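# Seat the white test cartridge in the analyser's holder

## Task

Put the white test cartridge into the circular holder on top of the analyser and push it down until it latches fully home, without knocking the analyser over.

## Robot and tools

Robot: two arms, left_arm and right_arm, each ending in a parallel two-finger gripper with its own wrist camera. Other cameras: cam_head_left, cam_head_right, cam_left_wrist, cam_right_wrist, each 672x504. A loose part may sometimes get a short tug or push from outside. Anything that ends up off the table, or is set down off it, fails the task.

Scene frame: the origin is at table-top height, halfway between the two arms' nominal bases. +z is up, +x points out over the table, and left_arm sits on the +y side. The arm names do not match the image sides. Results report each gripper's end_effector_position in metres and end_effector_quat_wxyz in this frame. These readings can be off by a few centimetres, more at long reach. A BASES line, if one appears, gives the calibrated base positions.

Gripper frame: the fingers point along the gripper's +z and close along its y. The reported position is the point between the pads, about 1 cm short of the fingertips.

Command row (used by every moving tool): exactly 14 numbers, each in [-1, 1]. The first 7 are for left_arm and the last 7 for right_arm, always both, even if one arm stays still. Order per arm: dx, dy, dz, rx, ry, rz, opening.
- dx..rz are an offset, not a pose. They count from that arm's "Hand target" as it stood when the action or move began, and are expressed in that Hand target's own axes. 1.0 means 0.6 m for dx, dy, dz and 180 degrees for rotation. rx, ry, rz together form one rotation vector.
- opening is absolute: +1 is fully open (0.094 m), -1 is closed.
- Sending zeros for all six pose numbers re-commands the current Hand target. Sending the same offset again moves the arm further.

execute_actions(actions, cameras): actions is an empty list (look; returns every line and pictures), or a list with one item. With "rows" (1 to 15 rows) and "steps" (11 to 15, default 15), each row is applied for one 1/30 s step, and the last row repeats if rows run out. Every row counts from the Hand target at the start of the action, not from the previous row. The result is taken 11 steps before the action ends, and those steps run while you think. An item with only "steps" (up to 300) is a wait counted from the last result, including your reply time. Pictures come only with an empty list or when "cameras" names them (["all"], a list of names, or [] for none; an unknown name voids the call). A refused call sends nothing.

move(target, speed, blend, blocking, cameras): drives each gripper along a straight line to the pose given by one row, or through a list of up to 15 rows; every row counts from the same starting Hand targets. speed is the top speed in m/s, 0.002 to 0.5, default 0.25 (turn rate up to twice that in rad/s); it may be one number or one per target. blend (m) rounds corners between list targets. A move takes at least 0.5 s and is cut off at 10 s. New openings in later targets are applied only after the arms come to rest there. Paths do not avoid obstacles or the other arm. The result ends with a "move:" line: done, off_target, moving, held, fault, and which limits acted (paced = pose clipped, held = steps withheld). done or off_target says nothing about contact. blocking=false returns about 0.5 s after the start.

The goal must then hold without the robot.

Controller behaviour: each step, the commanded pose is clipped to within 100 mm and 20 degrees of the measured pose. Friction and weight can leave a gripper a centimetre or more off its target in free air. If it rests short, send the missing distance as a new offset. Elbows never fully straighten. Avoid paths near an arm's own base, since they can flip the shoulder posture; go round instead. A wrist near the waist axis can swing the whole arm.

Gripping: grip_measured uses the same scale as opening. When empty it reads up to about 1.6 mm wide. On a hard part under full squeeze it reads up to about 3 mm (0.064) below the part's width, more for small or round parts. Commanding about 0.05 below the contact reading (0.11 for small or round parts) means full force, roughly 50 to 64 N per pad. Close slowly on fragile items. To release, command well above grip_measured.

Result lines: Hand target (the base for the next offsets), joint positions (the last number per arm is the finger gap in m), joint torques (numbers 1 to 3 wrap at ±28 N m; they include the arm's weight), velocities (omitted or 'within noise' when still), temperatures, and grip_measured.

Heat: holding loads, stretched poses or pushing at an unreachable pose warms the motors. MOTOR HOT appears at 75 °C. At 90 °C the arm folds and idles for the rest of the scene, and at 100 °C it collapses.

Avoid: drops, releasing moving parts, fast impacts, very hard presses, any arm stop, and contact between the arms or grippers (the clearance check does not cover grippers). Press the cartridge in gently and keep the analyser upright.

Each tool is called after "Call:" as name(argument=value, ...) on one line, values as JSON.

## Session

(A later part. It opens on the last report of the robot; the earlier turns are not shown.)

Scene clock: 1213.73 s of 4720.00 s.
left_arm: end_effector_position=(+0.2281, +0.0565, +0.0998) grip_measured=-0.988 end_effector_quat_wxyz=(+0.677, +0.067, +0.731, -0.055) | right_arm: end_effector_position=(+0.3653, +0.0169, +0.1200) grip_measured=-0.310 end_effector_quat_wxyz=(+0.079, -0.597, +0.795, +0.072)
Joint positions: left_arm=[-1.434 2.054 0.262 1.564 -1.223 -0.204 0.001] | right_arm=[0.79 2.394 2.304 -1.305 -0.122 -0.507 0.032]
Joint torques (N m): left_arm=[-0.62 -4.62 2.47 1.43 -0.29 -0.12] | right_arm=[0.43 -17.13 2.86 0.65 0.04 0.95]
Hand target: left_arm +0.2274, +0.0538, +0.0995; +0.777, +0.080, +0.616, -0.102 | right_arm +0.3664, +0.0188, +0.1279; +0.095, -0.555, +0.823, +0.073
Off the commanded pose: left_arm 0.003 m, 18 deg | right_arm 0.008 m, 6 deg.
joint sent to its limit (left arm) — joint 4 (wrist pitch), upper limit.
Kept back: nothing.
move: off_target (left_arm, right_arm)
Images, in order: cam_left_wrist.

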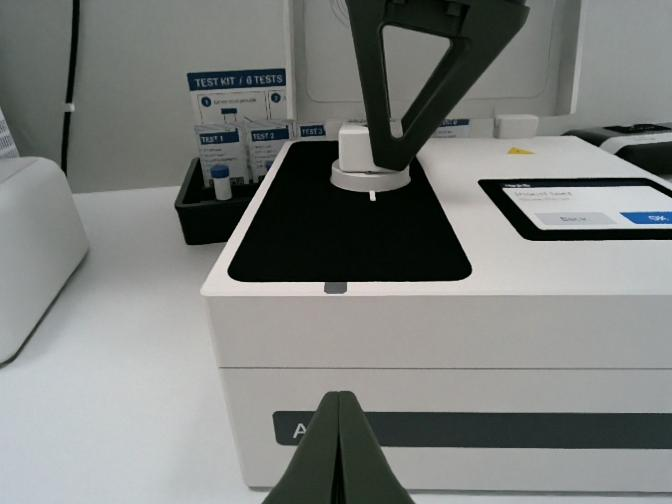

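Call:
move(target=[[0,0,0,0,0,0,-1,-0.0138,0.0008,-0.0567,-0.0158,0.0009,-0.0648,-0.6],[0,0,0,0,0,0,-1,-0.0138,0.0008,-0.0567,-0.029,0.0017,-0.1188,-0.6],[0,0,0,0,0,0,-1,-0.0138,0.0008,-0.0567,-0.0026,0.0002,-0.0108,-0.6],[0,0,0,0,0,0,-1,-0.0138,0.0008,-0.0567,-0.029,0.0017,-0.1188,-0.6],[0,0,0,0,0,0,-1,-0.0138,0.0008,-0.0567,-0.0026,0.0002,-0.0108,-0.6],[0,0,0,0,0,0,-1,-0.0138,0.0008,-0.0567,-0.0158,0.0009,-0.0648,-0.6]], speed=0.2, cameras=["cam_left_wrist"])

Call:
zoom_image(camera="cam_left_wrist", region=[322, 100, 422, 200])

Scene clock: 1221.53 s of 4720.00 s.
left_arm: end_effector_position=(+0.2281, +0.0565, +0.0998) grip_measured=-0.988 end_effector_quat_wxyz=(+0.677, +0.067, +0.731, -0.055) | right_arm: end_effector_position=(+0.3653, +0.0176, +0.1501) grip_measured=-0.310 end_effector_quat_wxyz=(+0.077, -0.635, +0.765, +0.074)
Joint positions: left_arm=[-1.434 2.054 0.262 1.564 -1.223 -0.205 0.001] | right_arm=[0.787 2.483 2.588 -1.511 -0.136 -0.606 0.032]
Joint torques (N m): left_arm=[-0.62 -4.62 2.47 1.42 -0.29 -0.12] | right_arm=[-0.46 -14.94 7.97 0.11 -0.24 -0.11]
Hand target: left_arm +0.2274, +0.0538, +0.0995; +0.777, +0.080, +0.616, -0.102 | right_arm +0.3663, +0.0188, +0.1628; +0.087, -0.638, +0.761, +0.082
Off the commanded pose: left_arm 0.003 m, 18 deg | right_arm 0.013 m, 2 deg.
joint sent to its limit (left arm) — joint 4 (wrist pitch), upper limit.
Kept back: nothing.
move: off_target (left_arm, right_arm)
Images, in order: cam_left_wrist.

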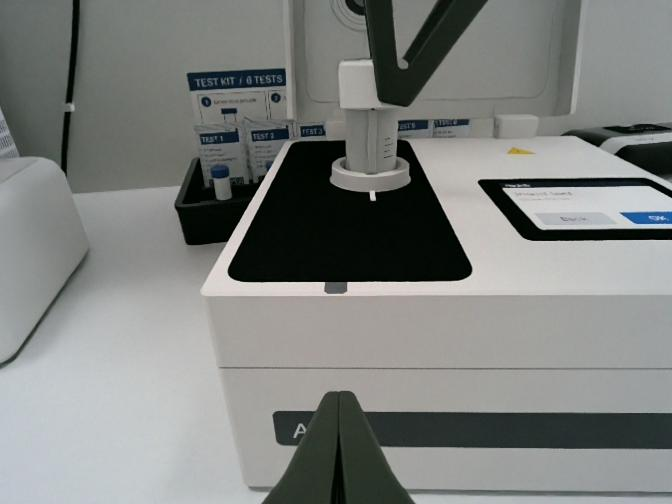

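Scaled by 5.040.

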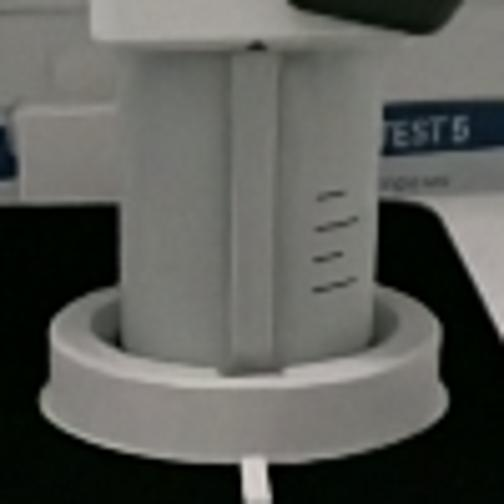

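Call:
move(target=[[0,0,0,0,0,0,-1,0.0229,-0.0013,0.094,-0.0079,0.0005,-0.0324,-0.6],[0,0,0,0,0,0,-1,0.0229,-0.0013,0.094,0.0079,-0.0005,0.0324,-0.6],[0,0,0,0,0,0,-1,0.0229,-0.0013,0.094,0,0,0,-0.6],[0,0,0,0,0,0,-1,0.0166,-0.0009,0.0681,0,0,0,-0.6],[0,0,0,0,0,0,-1,0.0166,-0.0009,0.0681,0,0,0,0.2],[0,0,0,0,0,0,-1,0.0079,-0.0004,0.0324,0,0,0,0.2]], speed=[0.08,0.15,0.15,0.08,0.08,0.05], cameras=["cam_left_wrist"])

Call:
zoom_image(camera="cam_left_wrist", region=[322, 100, 422, 200])

Scene clock: 1229.67 s of 4720.00 s.
left_arm: end_effector_position=(+0.2281, +0.0565, +0.0998) grip_measured=-0.988 end_effector_quat_wxyz=(+0.677, +0.067, +0.731, -0.055) | right_arm: end_effector_position=(+0.3627, +0.0155, +0.1438) grip_measured=+0.197 end_effector_quat_wxyz=(+0.085, -0.634, +0.764, +0.081)
Joint positions: left_arm=[-1.434 2.054 0.262 1.564 -1.223 -0.205 0.001] | right_arm=[0.782 2.392 2.392 -1.387 -0.149 -0.61 0.056]
Joint torques (N m): left_arm=[-0.61 -4.63 2.48 1.43 -0.29 -0.12] | right_arm=[-0.12 -12.01 8.06 0.26 -0.11 -0.11]
Hand target: left_arm +0.2274, +0.0538, +0.0995; +0.777, +0.080, +0.616, -0.102 | right_arm +0.3663, +0.0188, +0.1428; +0.087, -0.638, +0.761, +0.082
Off the commanded pose: left_arm 0.003 m, 18 deg | right_arm 0.005 m, 1 deg.
joint sent to its limit (left arm) — joint 4 (wrist pitch), upper limit.
Kept back: nothing.
move: off_target (left_arm)
Images, in order: cam_left_wrist.

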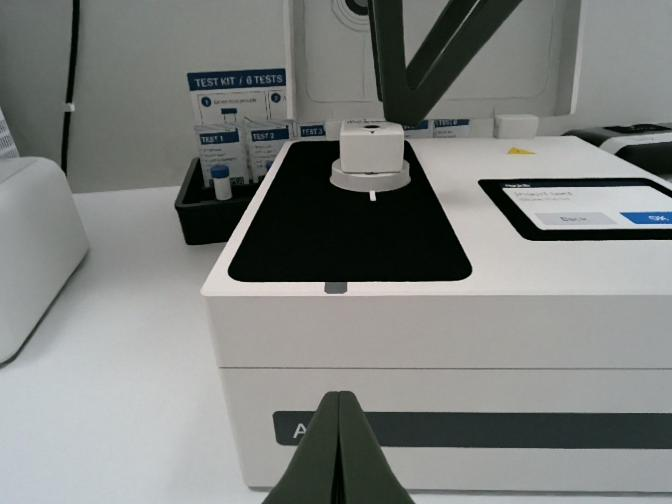

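Scaled by 5.040.

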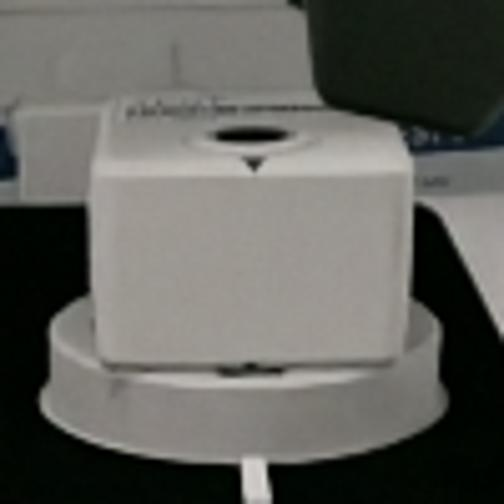

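Call:
move(target=[[0,0,0,0,0,0,-1,0.0054,-0.0032,0.0382,0,0,0,0.2],[0,0,0,0,0,0,-1,0.0054,-0.0032,0.0382,0,0,0,-0.12],[0,0,0,0,0,0,-1,0.0054,-0.0032,0.0382,0,0,0,-0.24],[0,0,0,0,0,0,-1,0.0054,-0.0032,0.0382,0,0,0,-0.34],[0,0,0,0,0,0,-1,0.0054,-0.0032,0.0382,0,0,0,-0.8]], speed=0.08, cameras=["cam_left_wrist"])

Scene clock: 1240.63 s of 4720.00 s.
left_arm: end_effector_position=(+0.2281, +0.0565, +0.0998) grip_measured=-0.988 end_effector_quat_wxyz=(+0.677, +0.067, +0.731, -0.055) | right_arm: end_effector_position=(+0.3671, +0.0196, +0.1296) grip_measured=-0.306 end_effector_quat_wxyz=(+0.091, -0.635, +0.763, +0.081)
Joint positions: left_arm=[-1.434 2.054 0.262 1.564 -1.223 -0.205 0.001] | right_arm=[0.782 2.392 2.332 -1.316 -0.149 -0.61 0.033]
Joint torques (N m): left_arm=[-0.64 -4.63 2.47 1.42 -0.29 -0.12] | right_arm=[-0.1 -13.08 3.82 0.57 -0.1 -0.13]
Hand target: left_arm +0.2274, +0.0538, +0.0995; +0.777, +0.080, +0.616, -0.102 | right_arm +0.3683, +0.0207, +0.1197; +0.087, -0.638, +0.761, +0.082
Off the commanded pose: left_arm 0.003 m, 18 deg | right_arm 0.010 m, 1 deg.
joint sent to its limit (left arm) — joint 4 (wrist pitch), upper limit.
Kept back: nothing.
move: off_target (left_arm)
Images, in order: cam_left_wrist.

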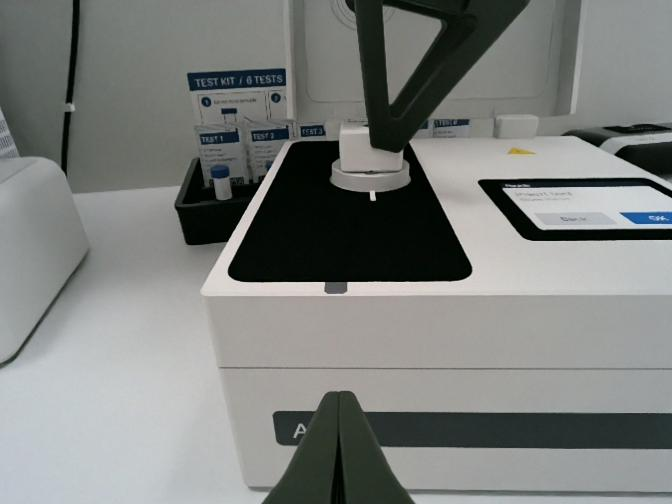

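Call:
move(target=[[0,0,0,0,0,0,-1,0.0158,-0.0009,0.0648,-0.0079,0.0005,-0.0324,-0.8],[0,0,0,0,0,0,-1,0.0296,-0.0017,0.1215,0.0105,-0.0006,0.0432,-0.8],[0,0,0,0,0,0,-1,0.0356,-0.0021,0.1458,-0.0105,0.0006,-0.0432,-0.8],[0,0,0,0,0,0,-1,0.0356,-0.0021,0.1458,0.0105,-0.0006,0.0432,-0.8],[0,0,0,0,0,0,-1,0.0356,-0.0021,0.1458,-0.0105,0.0006,-0.0432,-0.8],[0,0,0,0,0,0,-1,0.0356,-0.0021,0.1458,0,0,0,-0.8]], speed=0.2, cameras=["cam_left_wrist"])

Call:
zoom_image(camera="cam_left_wrist", region=[322, 100, 422, 200])

Scene clock: 1246.17 s of 4720.00 s.
left_arm: end_effector_position=(+0.2281, +0.0565, +0.0998) grip_measured=-0.988 end_effector_quat_wxyz=(+0.677, +0.067, +0.731, -0.055) | right_arm: end_effector_position=(+0.3651, +0.0209, +0.1231) grip_measured=-0.307 end_effector_quat_wxyz=(+0.153, -0.645, +0.740, +0.116)
Joint positions: left_arm=[-1.434 2.054 0.262 1.564 -1.223 -0.205 0.001] | right_arm=[0.762 2.218 1.97 -1.004 -0.223 -0.656 0.033]
Joint torques (N m): left_arm=[-0.62 -4.62 2.47 1.42 -0.29 -0.12] | right_arm=[1.88 -1.01 -0.4 1.38 0.63 0.26]
Hand target: left_arm +0.2274, +0.0538, +0.0995; +0.777, +0.080, +0.616, -0.102 | right_arm +0.3682, +0.0208, +0.0297; +0.087, -0.638, +0.761, +0.082
Off the commanded pose: left_arm 0.003 m, 18 deg | right_arm 0.094 m, 9 deg.
joint sent to its limit (left arm) — joint 4 (wrist pitch), upper limit.
Kept back: nothing.
move: off_target (left_arm, right_arm)
Images, in order: cam_left_wrist.

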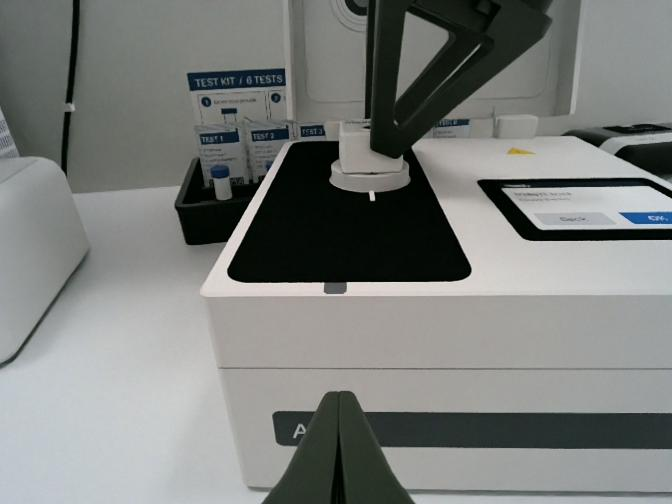

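Scaled by 5.040.

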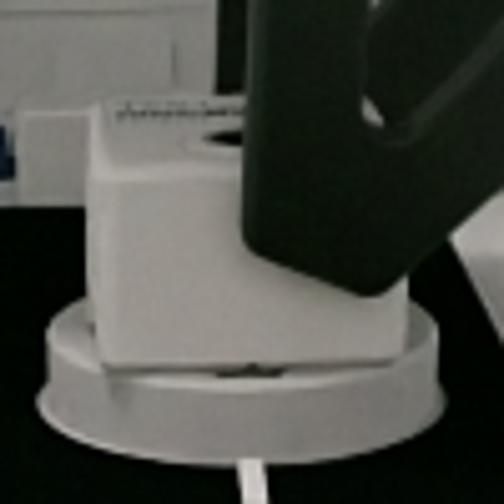

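Call:
zoom_image(camera="cam_left_wrist", region=[482, 170, 672, 245])

Scaled by 2.653.

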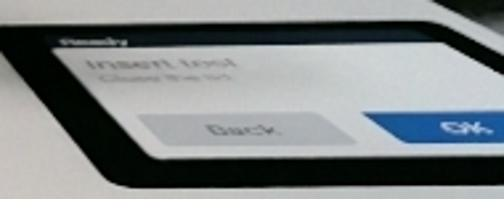

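Call:
move(target=[[0,0,0,0,0,0,-1,-0.0387,0.0023,-0.1588,0,0,0,-0.8],[0,0,0,0,0,0,-1,-0.0387,0.0023,-0.1588,0,0,0,0.0],[0,0,0,0,0,0,-1,-0.0387,0.0023,-0.1588,0,0,0,-0.22],[0,0,0,0,0,0,-1,-0.0387,0.0023,-0.1588,0,0,0,-0.34],[0,0,0,0,0,0,-1,-0.0387,0.0023,-0.1588,0,0,0,-0.9]], speed=0.15, cameras=[])

Call:
move(target=[[0,0,0,0,0,0,-1,-0.0055,0.0003,-0.0227,-0.0066,0.0004,-0.027,-0.9],[0,0,0,0,0,0,-1,-0.0111,0.0006,-0.0454,0.0066,-0.0004,0.027,-0.9],[0,0,0,0,0,0,-1,-0.0111,0.0006,-0.0454,0,0,0,-0.9]], speed=0.15, cameras=["cam_left_wrist"])

Scene clock: 1262.03 s of 4720.00 s.
Motor temperatures (°C): left_arm=[25 29 24 33 24 25 23] | right_arm=[24 37 28 29 25 20 24]
Heat: left arm: 33 °C; right arm: 37 °C.
Off the commanded pose: left_arm 0.003 m, 18 deg | right_arm 0.006 m, 0 deg.
joint sent to its limit (left arm) — joint 4 (wrist pitch), upper limit.
Kept back: nothing.
move: off_target (left_arm)

Scene clock: 1264.00 s of 4720.00 s.
left_arm: end_effector_position=(+0.2281, +0.0565, +0.0998) grip_measured=-0.988 end_effector_quat_wxyz=(+0.677, +0.067, +0.731, -0.055) | right_arm: end_effector_position=(+0.3658, +0.0165, +0.1579) grip_measured=-0.310 end_effector_quat_wxyz=(+0.086, -0.634, +0.764, +0.075)
Joint positions: left_arm=[-1.434 2.054 0.262 1.564 -1.223 -0.205 0.001] | right_arm=[0.784 2.453 2.562 -1.495 -0.136 -0.608 0.032]
Joint torques (N m): left_arm=[-0.62 -4.62 2.47 1.42 -0.29 -0.12] | right_arm=[-0.31 -12.08 7.73 0.31 -0.25 -0.14]
Hand target: left_arm +0.2274, +0.0538, +0.0995; +0.777, +0.081, +0.616, -0.102 | right_arm +0.3683, +0.0207, +0.1559; +0.087, -0.638, +0.761, +0.082
Off the commanded pose: left_arm 0.003 m, 18 deg | right_arm 0.005 m, 1 deg.
joint sent to its limit (left arm) — joint 4 (wrist pitch), upper limit.
Kept back: nothing.
move: off_target (left_arm)
Images, in order: cam_left_wrist.

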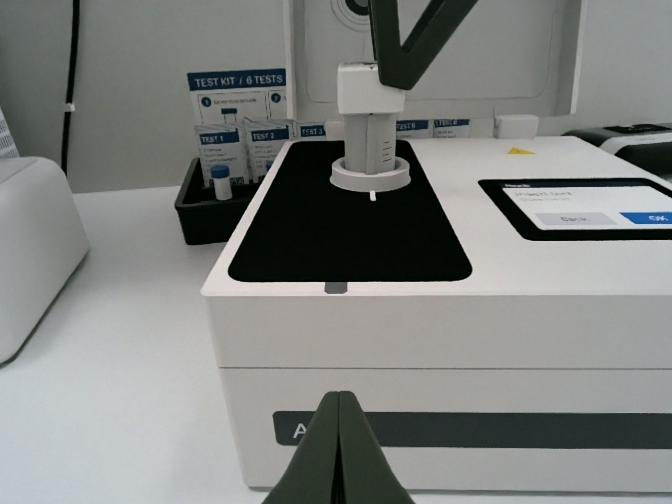

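Call:
execute_actions(actions=[{"rows":[[0,0,0,0,0,0,-1,0.0454,-0.0026,0.1863,0,0,0,-0.95]],"steps":15}], cameras=[])

Call:
wait(seconds=0.3, cameras=["cam_left_wrist"])

Call:
zoom_image(camera="cam_left_wrist", region=[322, 100, 422, 200])

Scene clock: 1265.30 s of 4720.00 s.
joint sent to its limit (left arm) — joint 4 (wrist pitch), upper limit.
Steps of this call (1-35: nothing new was sent; 36-39: this action's first 4). Readings (end_effector_position of left_arm | right_arm):
36: (+0.2281, +0.0565, +0.0998) | (+0.3648, +0.0160, +0.1495)
37: (+0.2281, +0.0565, +0.0998) | (+0.3639, +0.0144, +0.1387)
39: the state above

Scene clock: 1265.97 s of 4720.00 s.
left_arm: end_effector_position=(+0.2281, +0.0565, +0.0998) grip_measured=-0.988 end_effector_quat_wxyz=(+0.677, +0.067, +0.731, -0.055) | right_arm: end_effector_position=(+0.3643, +0.0156, +0.1124) grip_measured=-0.309 end_effector_quat_wxyz=(+0.125, -0.635, +0.756, +0.098)
Joint positions: left_arm=[-1.434 2.054 0.262 1.564 -1.223 -0.205 0.001] | right_arm=[0.769 2.259 2.016 -1.064 -0.182 -0.624 0.032]
Joint torques (N m): left_arm=[-0.62 -4.62 2.48 1.42 -0.29 -0.13] | right_arm=[1.09 -3.9 0.05 1.47 0.22 0]
Hand target: left_arm +0.2274, +0.0538, +0.0995; +0.777, +0.081, +0.616, -0.102 | right_arm +0.3682, +0.0209, +0.0408; +0.087, -0.638, +0.761, +0.082
Off the commanded pose: left_arm 0.003 m, 18 deg | right_arm 0.072 m, 5 deg.
joint sent to its limit (left arm) — joint 4 (wrist pitch), upper limit.
Steps of this call (1-11: your previous action's last 11; 12-20: nothing new was sent). Readings (end_effector_position of left_arm | right_arm):
1: (+0.2281, +0.0565, +0.0998) | (+0.3641, +0.0146, +0.1142)
2: (+0.2281, +0.0565, +0.0998) | (+0.3638, +0.0150, +0.1115)
4: (+0.2281, +0.0565, +0.0998) | (+0.3642, +0.0153, +0.1126)
8: (+0.2281, +0.0565, +0.0998) | (+0.3642, +0.0155, +0.1123)
20: the state above
Images, in order: cam_left_wrist.

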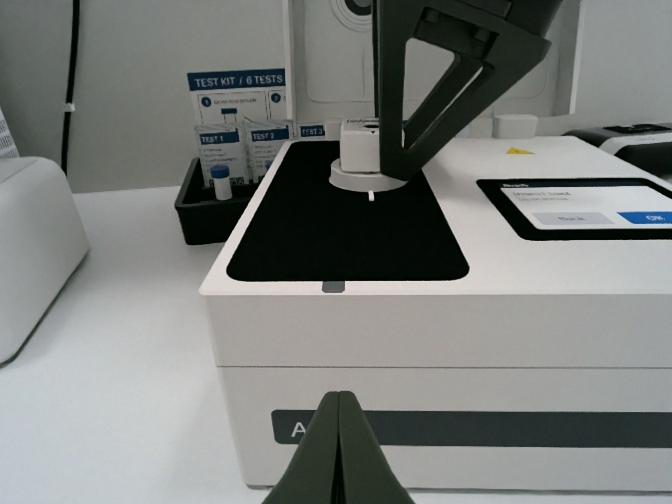

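Scaled by 5.040.

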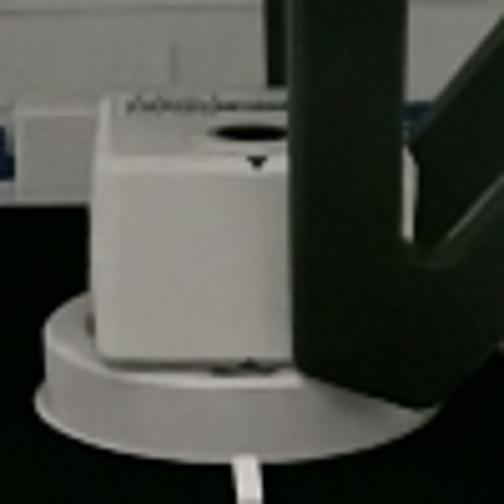

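Call:
move(target=[0.0617,0.0001,-0.0145,0,0,0,-1,0,0,0,0,0,0,-0.8], speed=0.15, cameras=["cam_left_wrist"])

Scene clock: 1271.20 s of 4720.00 s.
left_arm: end_effector_position=(+0.2283, +0.0543, +0.0629) grip_measured=-0.988 end_effector_quat_wxyz=(+0.671, +0.047, +0.739, -0.040) | right_arm: end_effector_position=(+0.3642, +0.0156, +0.1124) grip_measured=-0.309 end_effector_quat_wxyz=(+0.132, -0.635, +0.755, +0.101)
Joint positions: left_arm=[-1.446 2.242 0.336 1.566 -1.276 -0.322 0.001] | right_arm=[0.768 2.242 1.983 -1.034 -0.187 -0.625 0.032]
Joint torques (N m): left_arm=[-0.65 -5.29 1.54 1.36 -0.42 -0.13] | right_arm=[1.26 -2.65 2.1 1.26 0.26 0]
Hand target: left_arm +0.2273, +0.0539, +0.0614; +0.775, +0.080, +0.618, -0.101 | right_arm +0.3683, +0.0208, +0.0407; +0.087, -0.638, +0.761, +0.082
Off the commanded pose: left_arm 0.002 m, 20 deg; orientation clipped | right_arm 0.072 m, 6 deg.
joint sent to its limit (left arm) — joint 4 (wrist pitch), upper limit.
Kept back: nothing.
move: off_target (left_arm, right_arm); limits=paced
Images, in order: cam_left_wrist.

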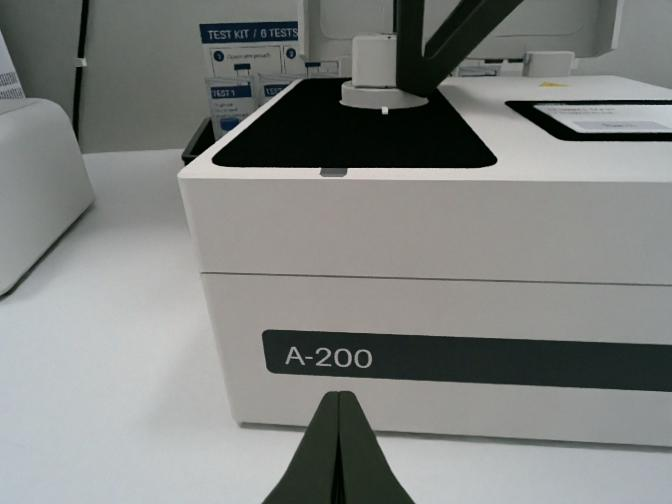

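Call:
zoom_image(camera="cam_left_wrist", region=[336, 70, 396, 118])

Scaled by 8.400.

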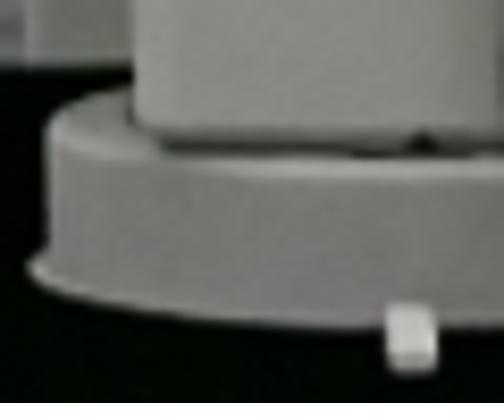

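Call:
move(target=[[0,0,0,0,0,0,-1,-0.0344,0.0020,-0.1409,0,0,0,-0.9],[0,0,0,0,0,0,-1,-0.0521,0.0030,-0.2138,0,0,0,-0.9],[0,0,0,0,0,0,-1,-0.0521,0.0030,-0.2138,-0.0053,0.0003,-0.0216,-0.9],[0,0,0,0,0,0,-1,-0.0521,0.0030,-0.2138,0.0053,-0.0003,0.0216,-0.9],[0,0,0,0,0,0,-1,-0.0521,0.0030,-0.2138,0,0,0,-0.9]], speed=0.1, cameras=[])

Scene clock: 1281.37 s of 4720.00 s.
left_arm: end_effector_position=(+0.2283, +0.0546, +0.0631) grip_measured=-0.988 end_effector_quat_wxyz=(+0.671, +0.045, +0.739, -0.040) | right_arm: end_effector_position=(+0.3658, +0.0155, +0.1388) grip_measured=-0.309 end_effector_quat_wxyz=(+0.057, -0.632, +0.769, +0.074)
Joint positions: left_arm=[-1.446 2.242 0.336 1.566 -1.279 -0.325 0.001] | right_arm=[0.782 2.546 2.666 -1.566 -0.139 -0.604 0.032]
Joint torques (N m): left_arm=[-0.65 -5.26 1.54 1.36 -0.38 -0.12] | right_arm=[-0.09 -19.41 7.49 0.21 -0.23 -0.15]
Hand target: left_arm +0.2273, +0.0538, +0.0614; +0.775, +0.080, +0.618, -0.102 | right_arm +0.3682, +0.0208, +0.1729; +0.087, -0.638, +0.761, +0.082
Off the commanded pose: left_arm 0.002 m, 20 deg; orientation clipped | right_arm 0.034 m, 4 deg.
joint sent to its limit (left arm) — joint 4 (wrist pitch), upper limit.
joint sent to its limit (right arm) — joint 4 (wrist pitch), lower limit.
Kept back: nothing.
move: off_target (left_arm, right_arm); limits=paced

Call:
execute_actions(actions=[], cameras=["cam_left_wrist"])

Scene clock: 1282.30 s of 4720.00 s.
left_arm: end_effector_position=(+0.2283, +0.0546, +0.0631) grip_measured=-0.988 end_effector_quat_wxyz=(+0.671, +0.044, +0.739, -0.040) | right_arm: end_effector_position=(+0.3658, +0.0155, +0.1388) grip_measured=-0.309 end_effector_quat_wxyz=(+0.057, -0.633, +0.768, +0.074)
Joint positions: left_arm=[-1.446 2.242 0.336 1.566 -1.28 -0.325 0.001] | right_arm=[0.782 2.546 2.666 -1.566 -0.139 -0.607 0.032]
Joint velocities: within noise
Joint torques (N m): left_arm=[-0.64 -5.26 1.54 1.36 -0.38 -0.12] | right_arm=[-0.06 -19.4 7.42 0.22 -0.22 -0.12]
Motor temperatures (°C): left_arm=[25 28 24 32 24 25 23] | right_arm=[24 38 28 30 25 20 25]
Heat: left arm: 32 °C; right arm: 38 °C.
Hand target: left_arm +0.2273, +0.0538, +0.0615; +0.775, +0.080, +0.618, -0.101 | right_arm +0.3682, +0.0208, +0.1729; +0.087, -0.638, +0.761, +0.082
Off the commanded pose: left_arm 0.002 m, 20 deg; orientation clipped | right_arm 0.034 m, 4 deg.
Steps of this call (1-28: nothing new was sent). Readings (end_effector_position of left_arm | right_arm):
1: (+0.2283, +0.0546, +0.0631) | (+0.3658, +0.0155, +0.1388)
2: (+0.2283, +0.0546, +0.0631) | (+0.3658, +0.0155, +0.1388)
4: (+0.2283, +0.0546, +0.0631) | (+0.3658, +0.0155, +0.1388)
8: (+0.2283, +0.0546, +0.0631) | (+0.3658, +0.0155, +0.1388)
28: the state above
Images, in order (width x height): cam_left_wrist 672x504.

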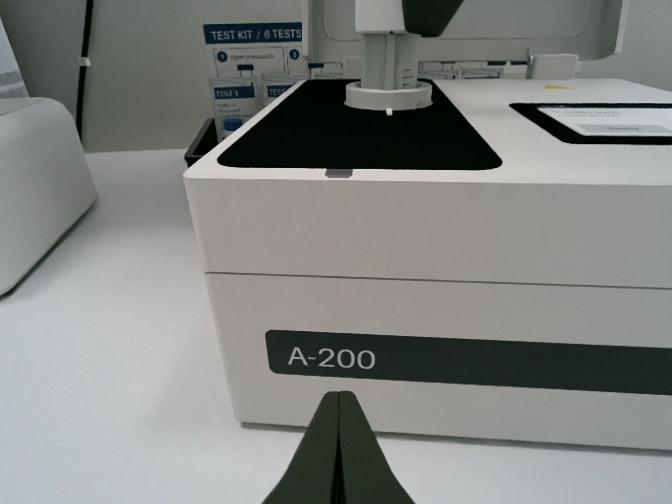

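Call:
move(target=[[0,0,0,0,0,0,-1,0.0387,-0.0023,0.1588,0,0,0,-0.9],[0,0,0,0,0,0,-1,0.0387,-0.0023,0.1588,-0.0053,0.0003,-0.0216,-0.9],[0,0,0,0,0,0,-1,0.0387,-0.0023,0.1588,0.0053,-0.0003,0.0216,-0.9],[0,0,0,0,0,0,-1,0.0213,-0.0012,0.0875,0,0,0,-0.9],[0,0,0,0,0,0,-1,0.0213,-0.0012,0.0875,0,0,0,0.2],[0,0,0,0,0,0,-1,0.0162,-0.0009,0.0664,0,0,0,0.2],[0,0,0,0,0,0,-1,0.0162,-0.0009,0.0664,0,0,0,-0.12],[0,0,0,0,0,0,-1,0.0162,-0.0009,0.0664,0,0,0,-0.24],[0,0,0,0,0,0,-1,0.0162,-0.0009,0.0664,0,0,0,-0.34],[0,0,0,0,0,0,-1,0.0162,-0.0009,0.0664,0,0,0,-0.8]], speed=0.12, cameras=["cam_left_wrist"])

Scene clock: 1300.73 s of 4720.00 s.
left_arm: end_effector_position=(+0.2283, +0.0547, +0.0632) grip_measured=-0.988 end_effector_quat_wxyz=(+0.671, +0.044, +0.739, -0.040) | right_arm: end_effector_position=(+0.3662, +0.0154, +0.1330) grip_measured=-0.322 end_effector_quat_wxyz=(+0.085, -0.633, +0.765, +0.081)
Joint positions: left_arm=[-1.446 2.242 0.336 1.566 -1.28 -0.325 0.001] | right_arm=[0.778 2.393 2.349 -1.345 -0.15 -0.61 0.032]
Joint torques (N m): left_arm=[-0.68 -5.27 1.54 1.36 -0.38 -0.12] | right_arm=[0.39 -12.22 7.84 0.27 -0.12 -0.11]
Hand target: left_arm +0.2272, +0.0538, +0.0615; +0.744, +0.067, +0.660, -0.082 | right_arm +0.3681, +0.0208, +0.1319; +0.088, -0.638, +0.761, +0.082
Off the commanded pose: left_arm 0.002 m, 20 deg; orientation clipped | right_arm 0.006 m, 1 deg.
joint sent to its limit (left arm) — joint 4 (wrist pitch), upper limit.
Kept back: nothing.
move: off_target (left_arm; path cut at 10 s); path passed 9 of 10 targets; target 10's new opening was not sent; limits=paced
Images, in order: cam_left_wrist.

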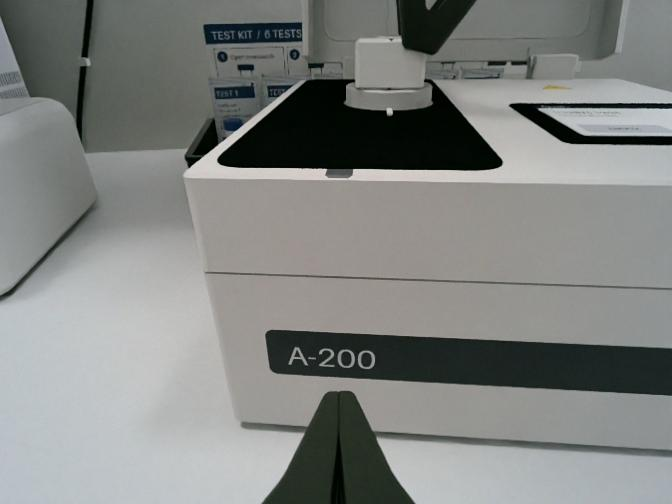

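Call:
zoom_image(camera="cam_left_wrist", region=[336, 60, 446, 120])

Scaled by 4.582.

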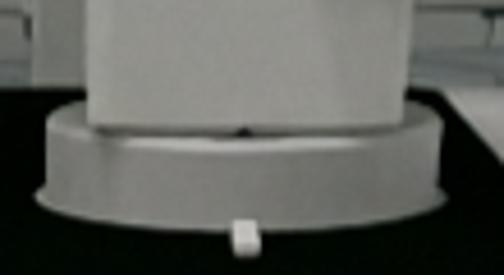

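Call:
move(target=[[0,0,0,0,0,0,-1,0,0,0,0,0,0,0.2],[0,0,0,0,0,0,-1,-0.0138,0.0008,-0.0567,0,0,0,0.2],[0,0,0,0,0,0,-1,-0.0298,0.0037,-0.0528,0,0,0,0.2],[0,0,0,0,0,0,-1,-0.0298,0.0037,-0.0528,0,0,0,-1],[0,0,0,0,0,0,-1,-0.0225,0.0033,-0.0230,0,0,0,-1]], speed=0.12, cameras=["cam_left_wrist"])

Call:
zoom_image(camera="cam_left_wrist", region=[316, 0, 466, 120])

Scene clock: 1306.70 s of 4720.00 s.
left_arm: end_effector_position=(+0.2283, +0.0547, +0.0632) grip_measured=-0.988 end_effector_quat_wxyz=(+0.671, +0.044, +0.739, -0.040) | right_arm: end_effector_position=(+0.3663, +0.0273, +0.1625) grip_measured=-0.996 end_effector_quat_wxyz=(+0.095, -0.639, +0.759, +0.082)
Joint positions: left_arm=[-1.446 2.242 0.336 1.566 -1.28 -0.325 0.001] | right_arm=[0.794 2.519 2.702 -1.55 -0.149 -0.61 0]
Joint torques (N m): left_arm=[-0.68 -5.27 1.54 1.36 -0.38 -0.12] | right_arm=[0.21 -12.62 3.4 0.58 -0.08 0.02]
Hand target: left_arm +0.2272, +0.0538, +0.0615; +0.744, +0.067, +0.660, -0.082 | right_arm +0.3682, +0.0308, +0.1485; +0.087, -0.638, +0.761, +0.082
Off the commanded pose: left_arm 0.002 m, 13 deg | right_arm 0.015 m, 1 deg.
joint sent to its limit (left arm) — joint 4 (wrist pitch), upper limit.
Kept back: nothing.
move: off_target (left_arm, right_arm)
Images, in order: cam_left_wrist.

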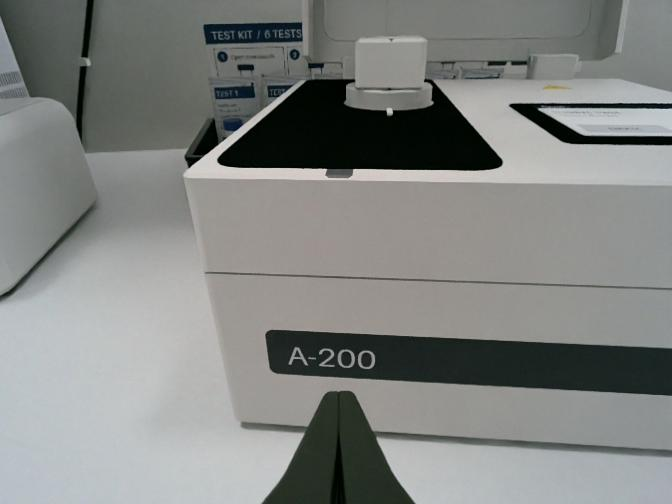

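Scaled by 3.360.

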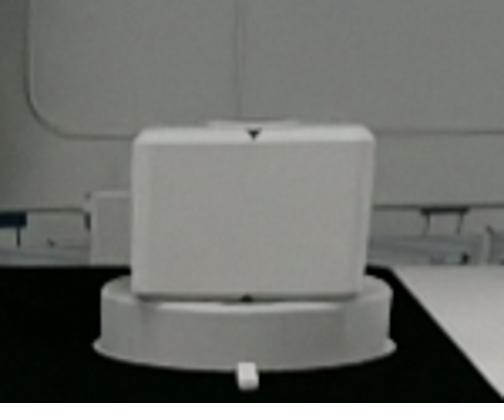

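Call:
move(target=[[0,0,0,0,0,0,-1,0.0158,-0.0009,0.0649,0,0,0,-1],[0,0,0,0,0,0,-1,0.0385,-0.0022,0.1580,0,0,0,-1]], speed=[0.12,0.08], cameras=["cam_left_wrist"])

Call:
zoom_image(camera="cam_left_wrist", region=[316, 0, 466, 120])

Scene clock: 1309.00 s of 4720.00 s.
left_arm: end_effector_position=(+0.2283, +0.0547, +0.0632) grip_measured=-0.988 end_effector_quat_wxyz=(+0.671, +0.044, +0.739, -0.040) | right_arm: end_effector_position=(+0.3651, +0.0251, +0.1349) grip_measured=-0.996 end_effector_quat_wxyz=(+0.145, -0.636, +0.752, +0.090)
Joint positions: left_arm=[-1.446 2.242 0.336 1.566 -1.28 -0.325 0.001] | right_arm=[0.789 2.251 2.082 -1.096 -0.159 -0.61 0]
Joint torques (N m): left_arm=[-0.68 -5.26 1.55 1.36 -0.37 -0.12] | right_arm=[0.68 -2.15 -0.21 1.38 0.01 0.01]
Hand target: left_arm +0.2272, +0.0538, +0.0615; +0.744, +0.067, +0.660, -0.082 | right_arm +0.3682, +0.0309, +0.0509; +0.088, -0.638, +0.761, +0.082
Off the commanded pose: left_arm 0.002 m, 13 deg | right_arm 0.084 m, 7 deg.
joint sent to its limit (left arm) — joint 4 (wrist pitch), upper limit.
Kept back: nothing.
move: off_target (left_arm, right_arm)
Images, in order: cam_left_wrist.

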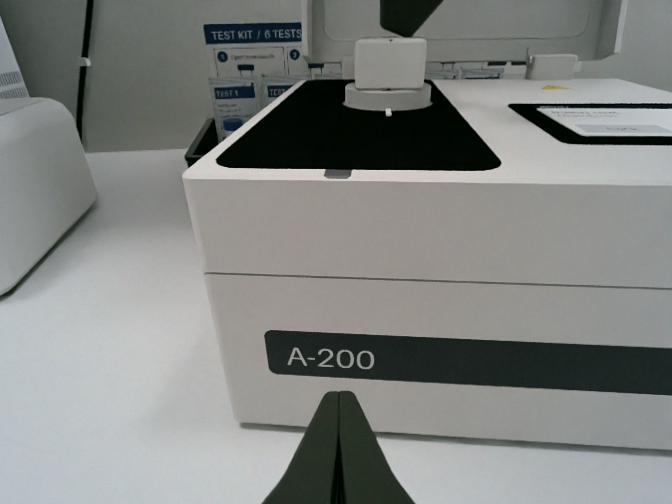

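Scaled by 3.360.

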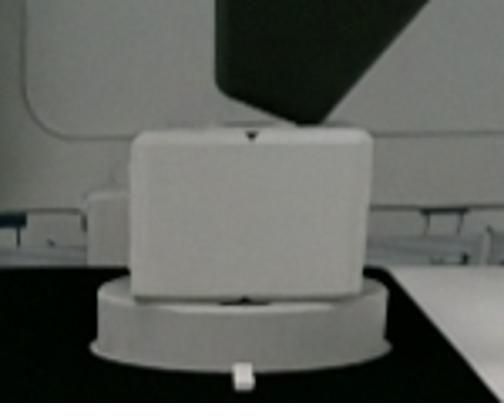

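Call:
move(target=[[0,0,0,0,0,0,-1,-0.0431,0.0025,-0.1766,0,0,0,-1],[0,0,0,0,0,0,-1,-0.0526,0.0042,-0.1743,0,0,0,-1],[0,0,0,0,0,0,-1,-0.0017,0.0013,0.0348,0,0,0,-1],[0,0,0,0,0,0,-1,-0.0526,0.0042,-0.1743,0,0,0,-1],[0,0,0,0,0,0,-1,-0.0017,0.0013,0.0348,0,0,0,-1]], speed=[0.2,0.1,0.12,0.2,0.22], cameras=["cam_left_wrist"])

Call:
zoom_image(camera="cam_left_wrist", region=[316, 0, 466, 120])

Scene clock: 1315.80 s of 4720.00 s.
left_arm: end_effector_position=(+0.2283, +0.0547, +0.0632) grip_measured=-0.988 end_effector_quat_wxyz=(+0.671, +0.044, +0.739, -0.040) | right_arm: end_effector_position=(+0.3867, +0.0797, +0.1086) grip_measured=-0.996 end_effector_quat_wxyz=(+0.215, -0.642, +0.727, +0.119)
Joint positions: left_arm=[-1.446 2.242 0.336 1.566 -1.28 -0.325 0.001] | right_arm=[0.819 2.353 2.09 -0.85 -0.2 -0.6 0]
Joint torques (N m): left_arm=[-0.68 -5.27 1.55 1.36 -0.38 -0.12] | right_arm=[-1.07 -6.38 3.45 -0.67 0.44 -0.01]
Hand target: left_arm +0.2272, +0.0538, +0.0615; +0.744, +0.067, +0.660, -0.082 | right_arm +0.3683, +0.0368, +0.0308; +0.087, -0.638, +0.761, +0.082
Off the commanded pose: left_arm 0.002 m, 13 deg | right_arm 0.091 m, 16 deg.
joint sent to its limit (left arm) — joint 4 (wrist pitch), upper limit.
Kept back: nothing.
move: off_target (left_arm, right_arm); limits=paced
Images, in order: cam_left_wrist.

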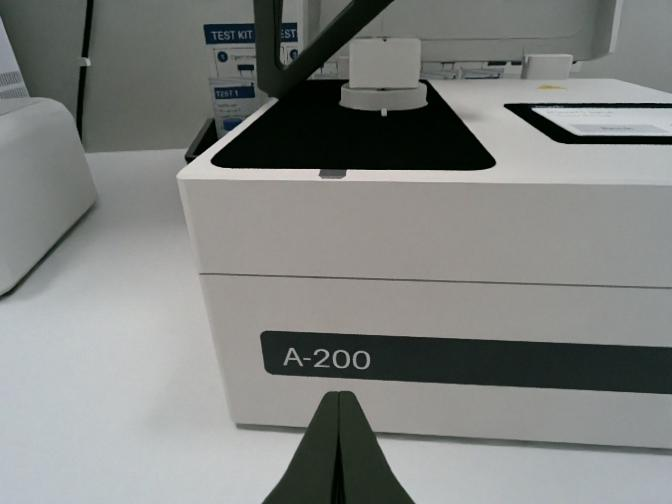

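Scaled by 3.360.

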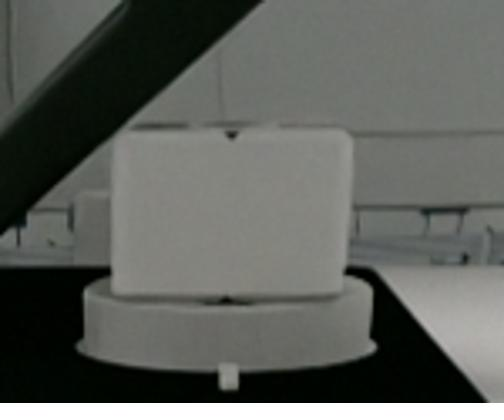

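Call:
move(target=[[0,0,0,0,0,0,-1,-0.1114,-0.0147,-0.1018,0,0,0,-1],[0,0,0,0,0,0,-1,-0.1569,-0.0120,-0.2881,0,0,0,-1]], speed=[0.15,0.25], cameras=["cam_left_wrist"])

Call:
zoom_image(camera="cam_left_wrist", region=[316, 0, 466, 120])

Scene clock: 1318.90 s of 4720.00 s.
left_arm: end_effector_position=(+0.2283, +0.0547, +0.0632) grip_measured=-0.988 end_effector_quat_wxyz=(+0.671, +0.044, +0.739, -0.040) | right_arm: end_effector_position=(+0.3849, +0.0808, +0.1845) grip_measured=-0.996 end_effector_quat_wxyz=(+0.199, -0.620, +0.752, +0.100)
Joint positions: left_arm=[-1.446 2.242 0.336 1.566 -1.28 -0.325 0.001] | right_arm=[0.841 2.578 2.841 -1.405 -0.143 -0.526 0]
Joint torques (N m): left_arm=[-0.68 -5.27 1.54 1.36 -0.38 -0.13] | right_arm=[0.16 -19.67 6.67 0.85 -0.09 0.07]
Hand target: left_arm +0.2272, +0.0538, +0.0615; +0.744, +0.067, +0.660, -0.082 | right_arm +0.3865, +0.0848, +0.2211; +0.088, -0.638, +0.761, +0.082
Off the commanded pose: left_arm 0.002 m, 13 deg | right_arm 0.037 m, 13 deg.
elbow stopped short (right arm): the move would have taken joint 3 (elbow) straighter than the controller allows.
joint sent to its limit (left arm) — joint 4 (wrist pitch), upper limit.
Kept back: nothing.
move: off_target (left_arm, right_arm)
Images, in order: cam_left_wrist.

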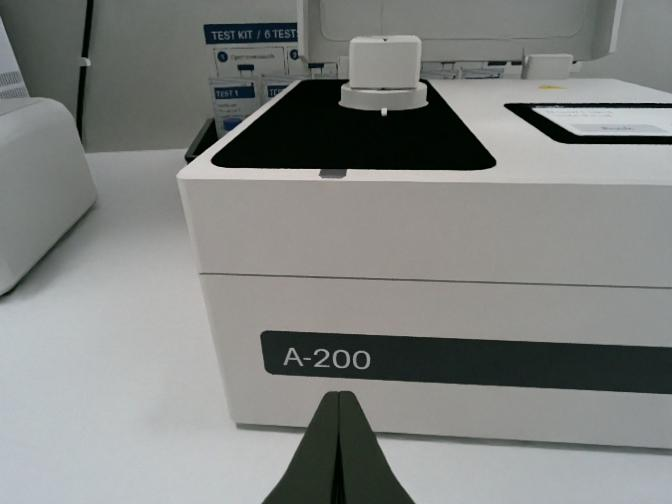

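Scaled by 3.360.

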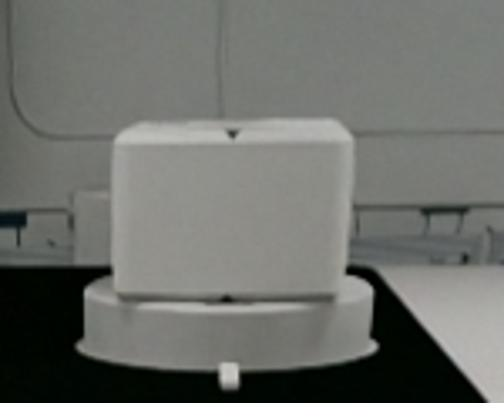

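Call:
finished_scene(scene=1)

The scene is finished: the task was done.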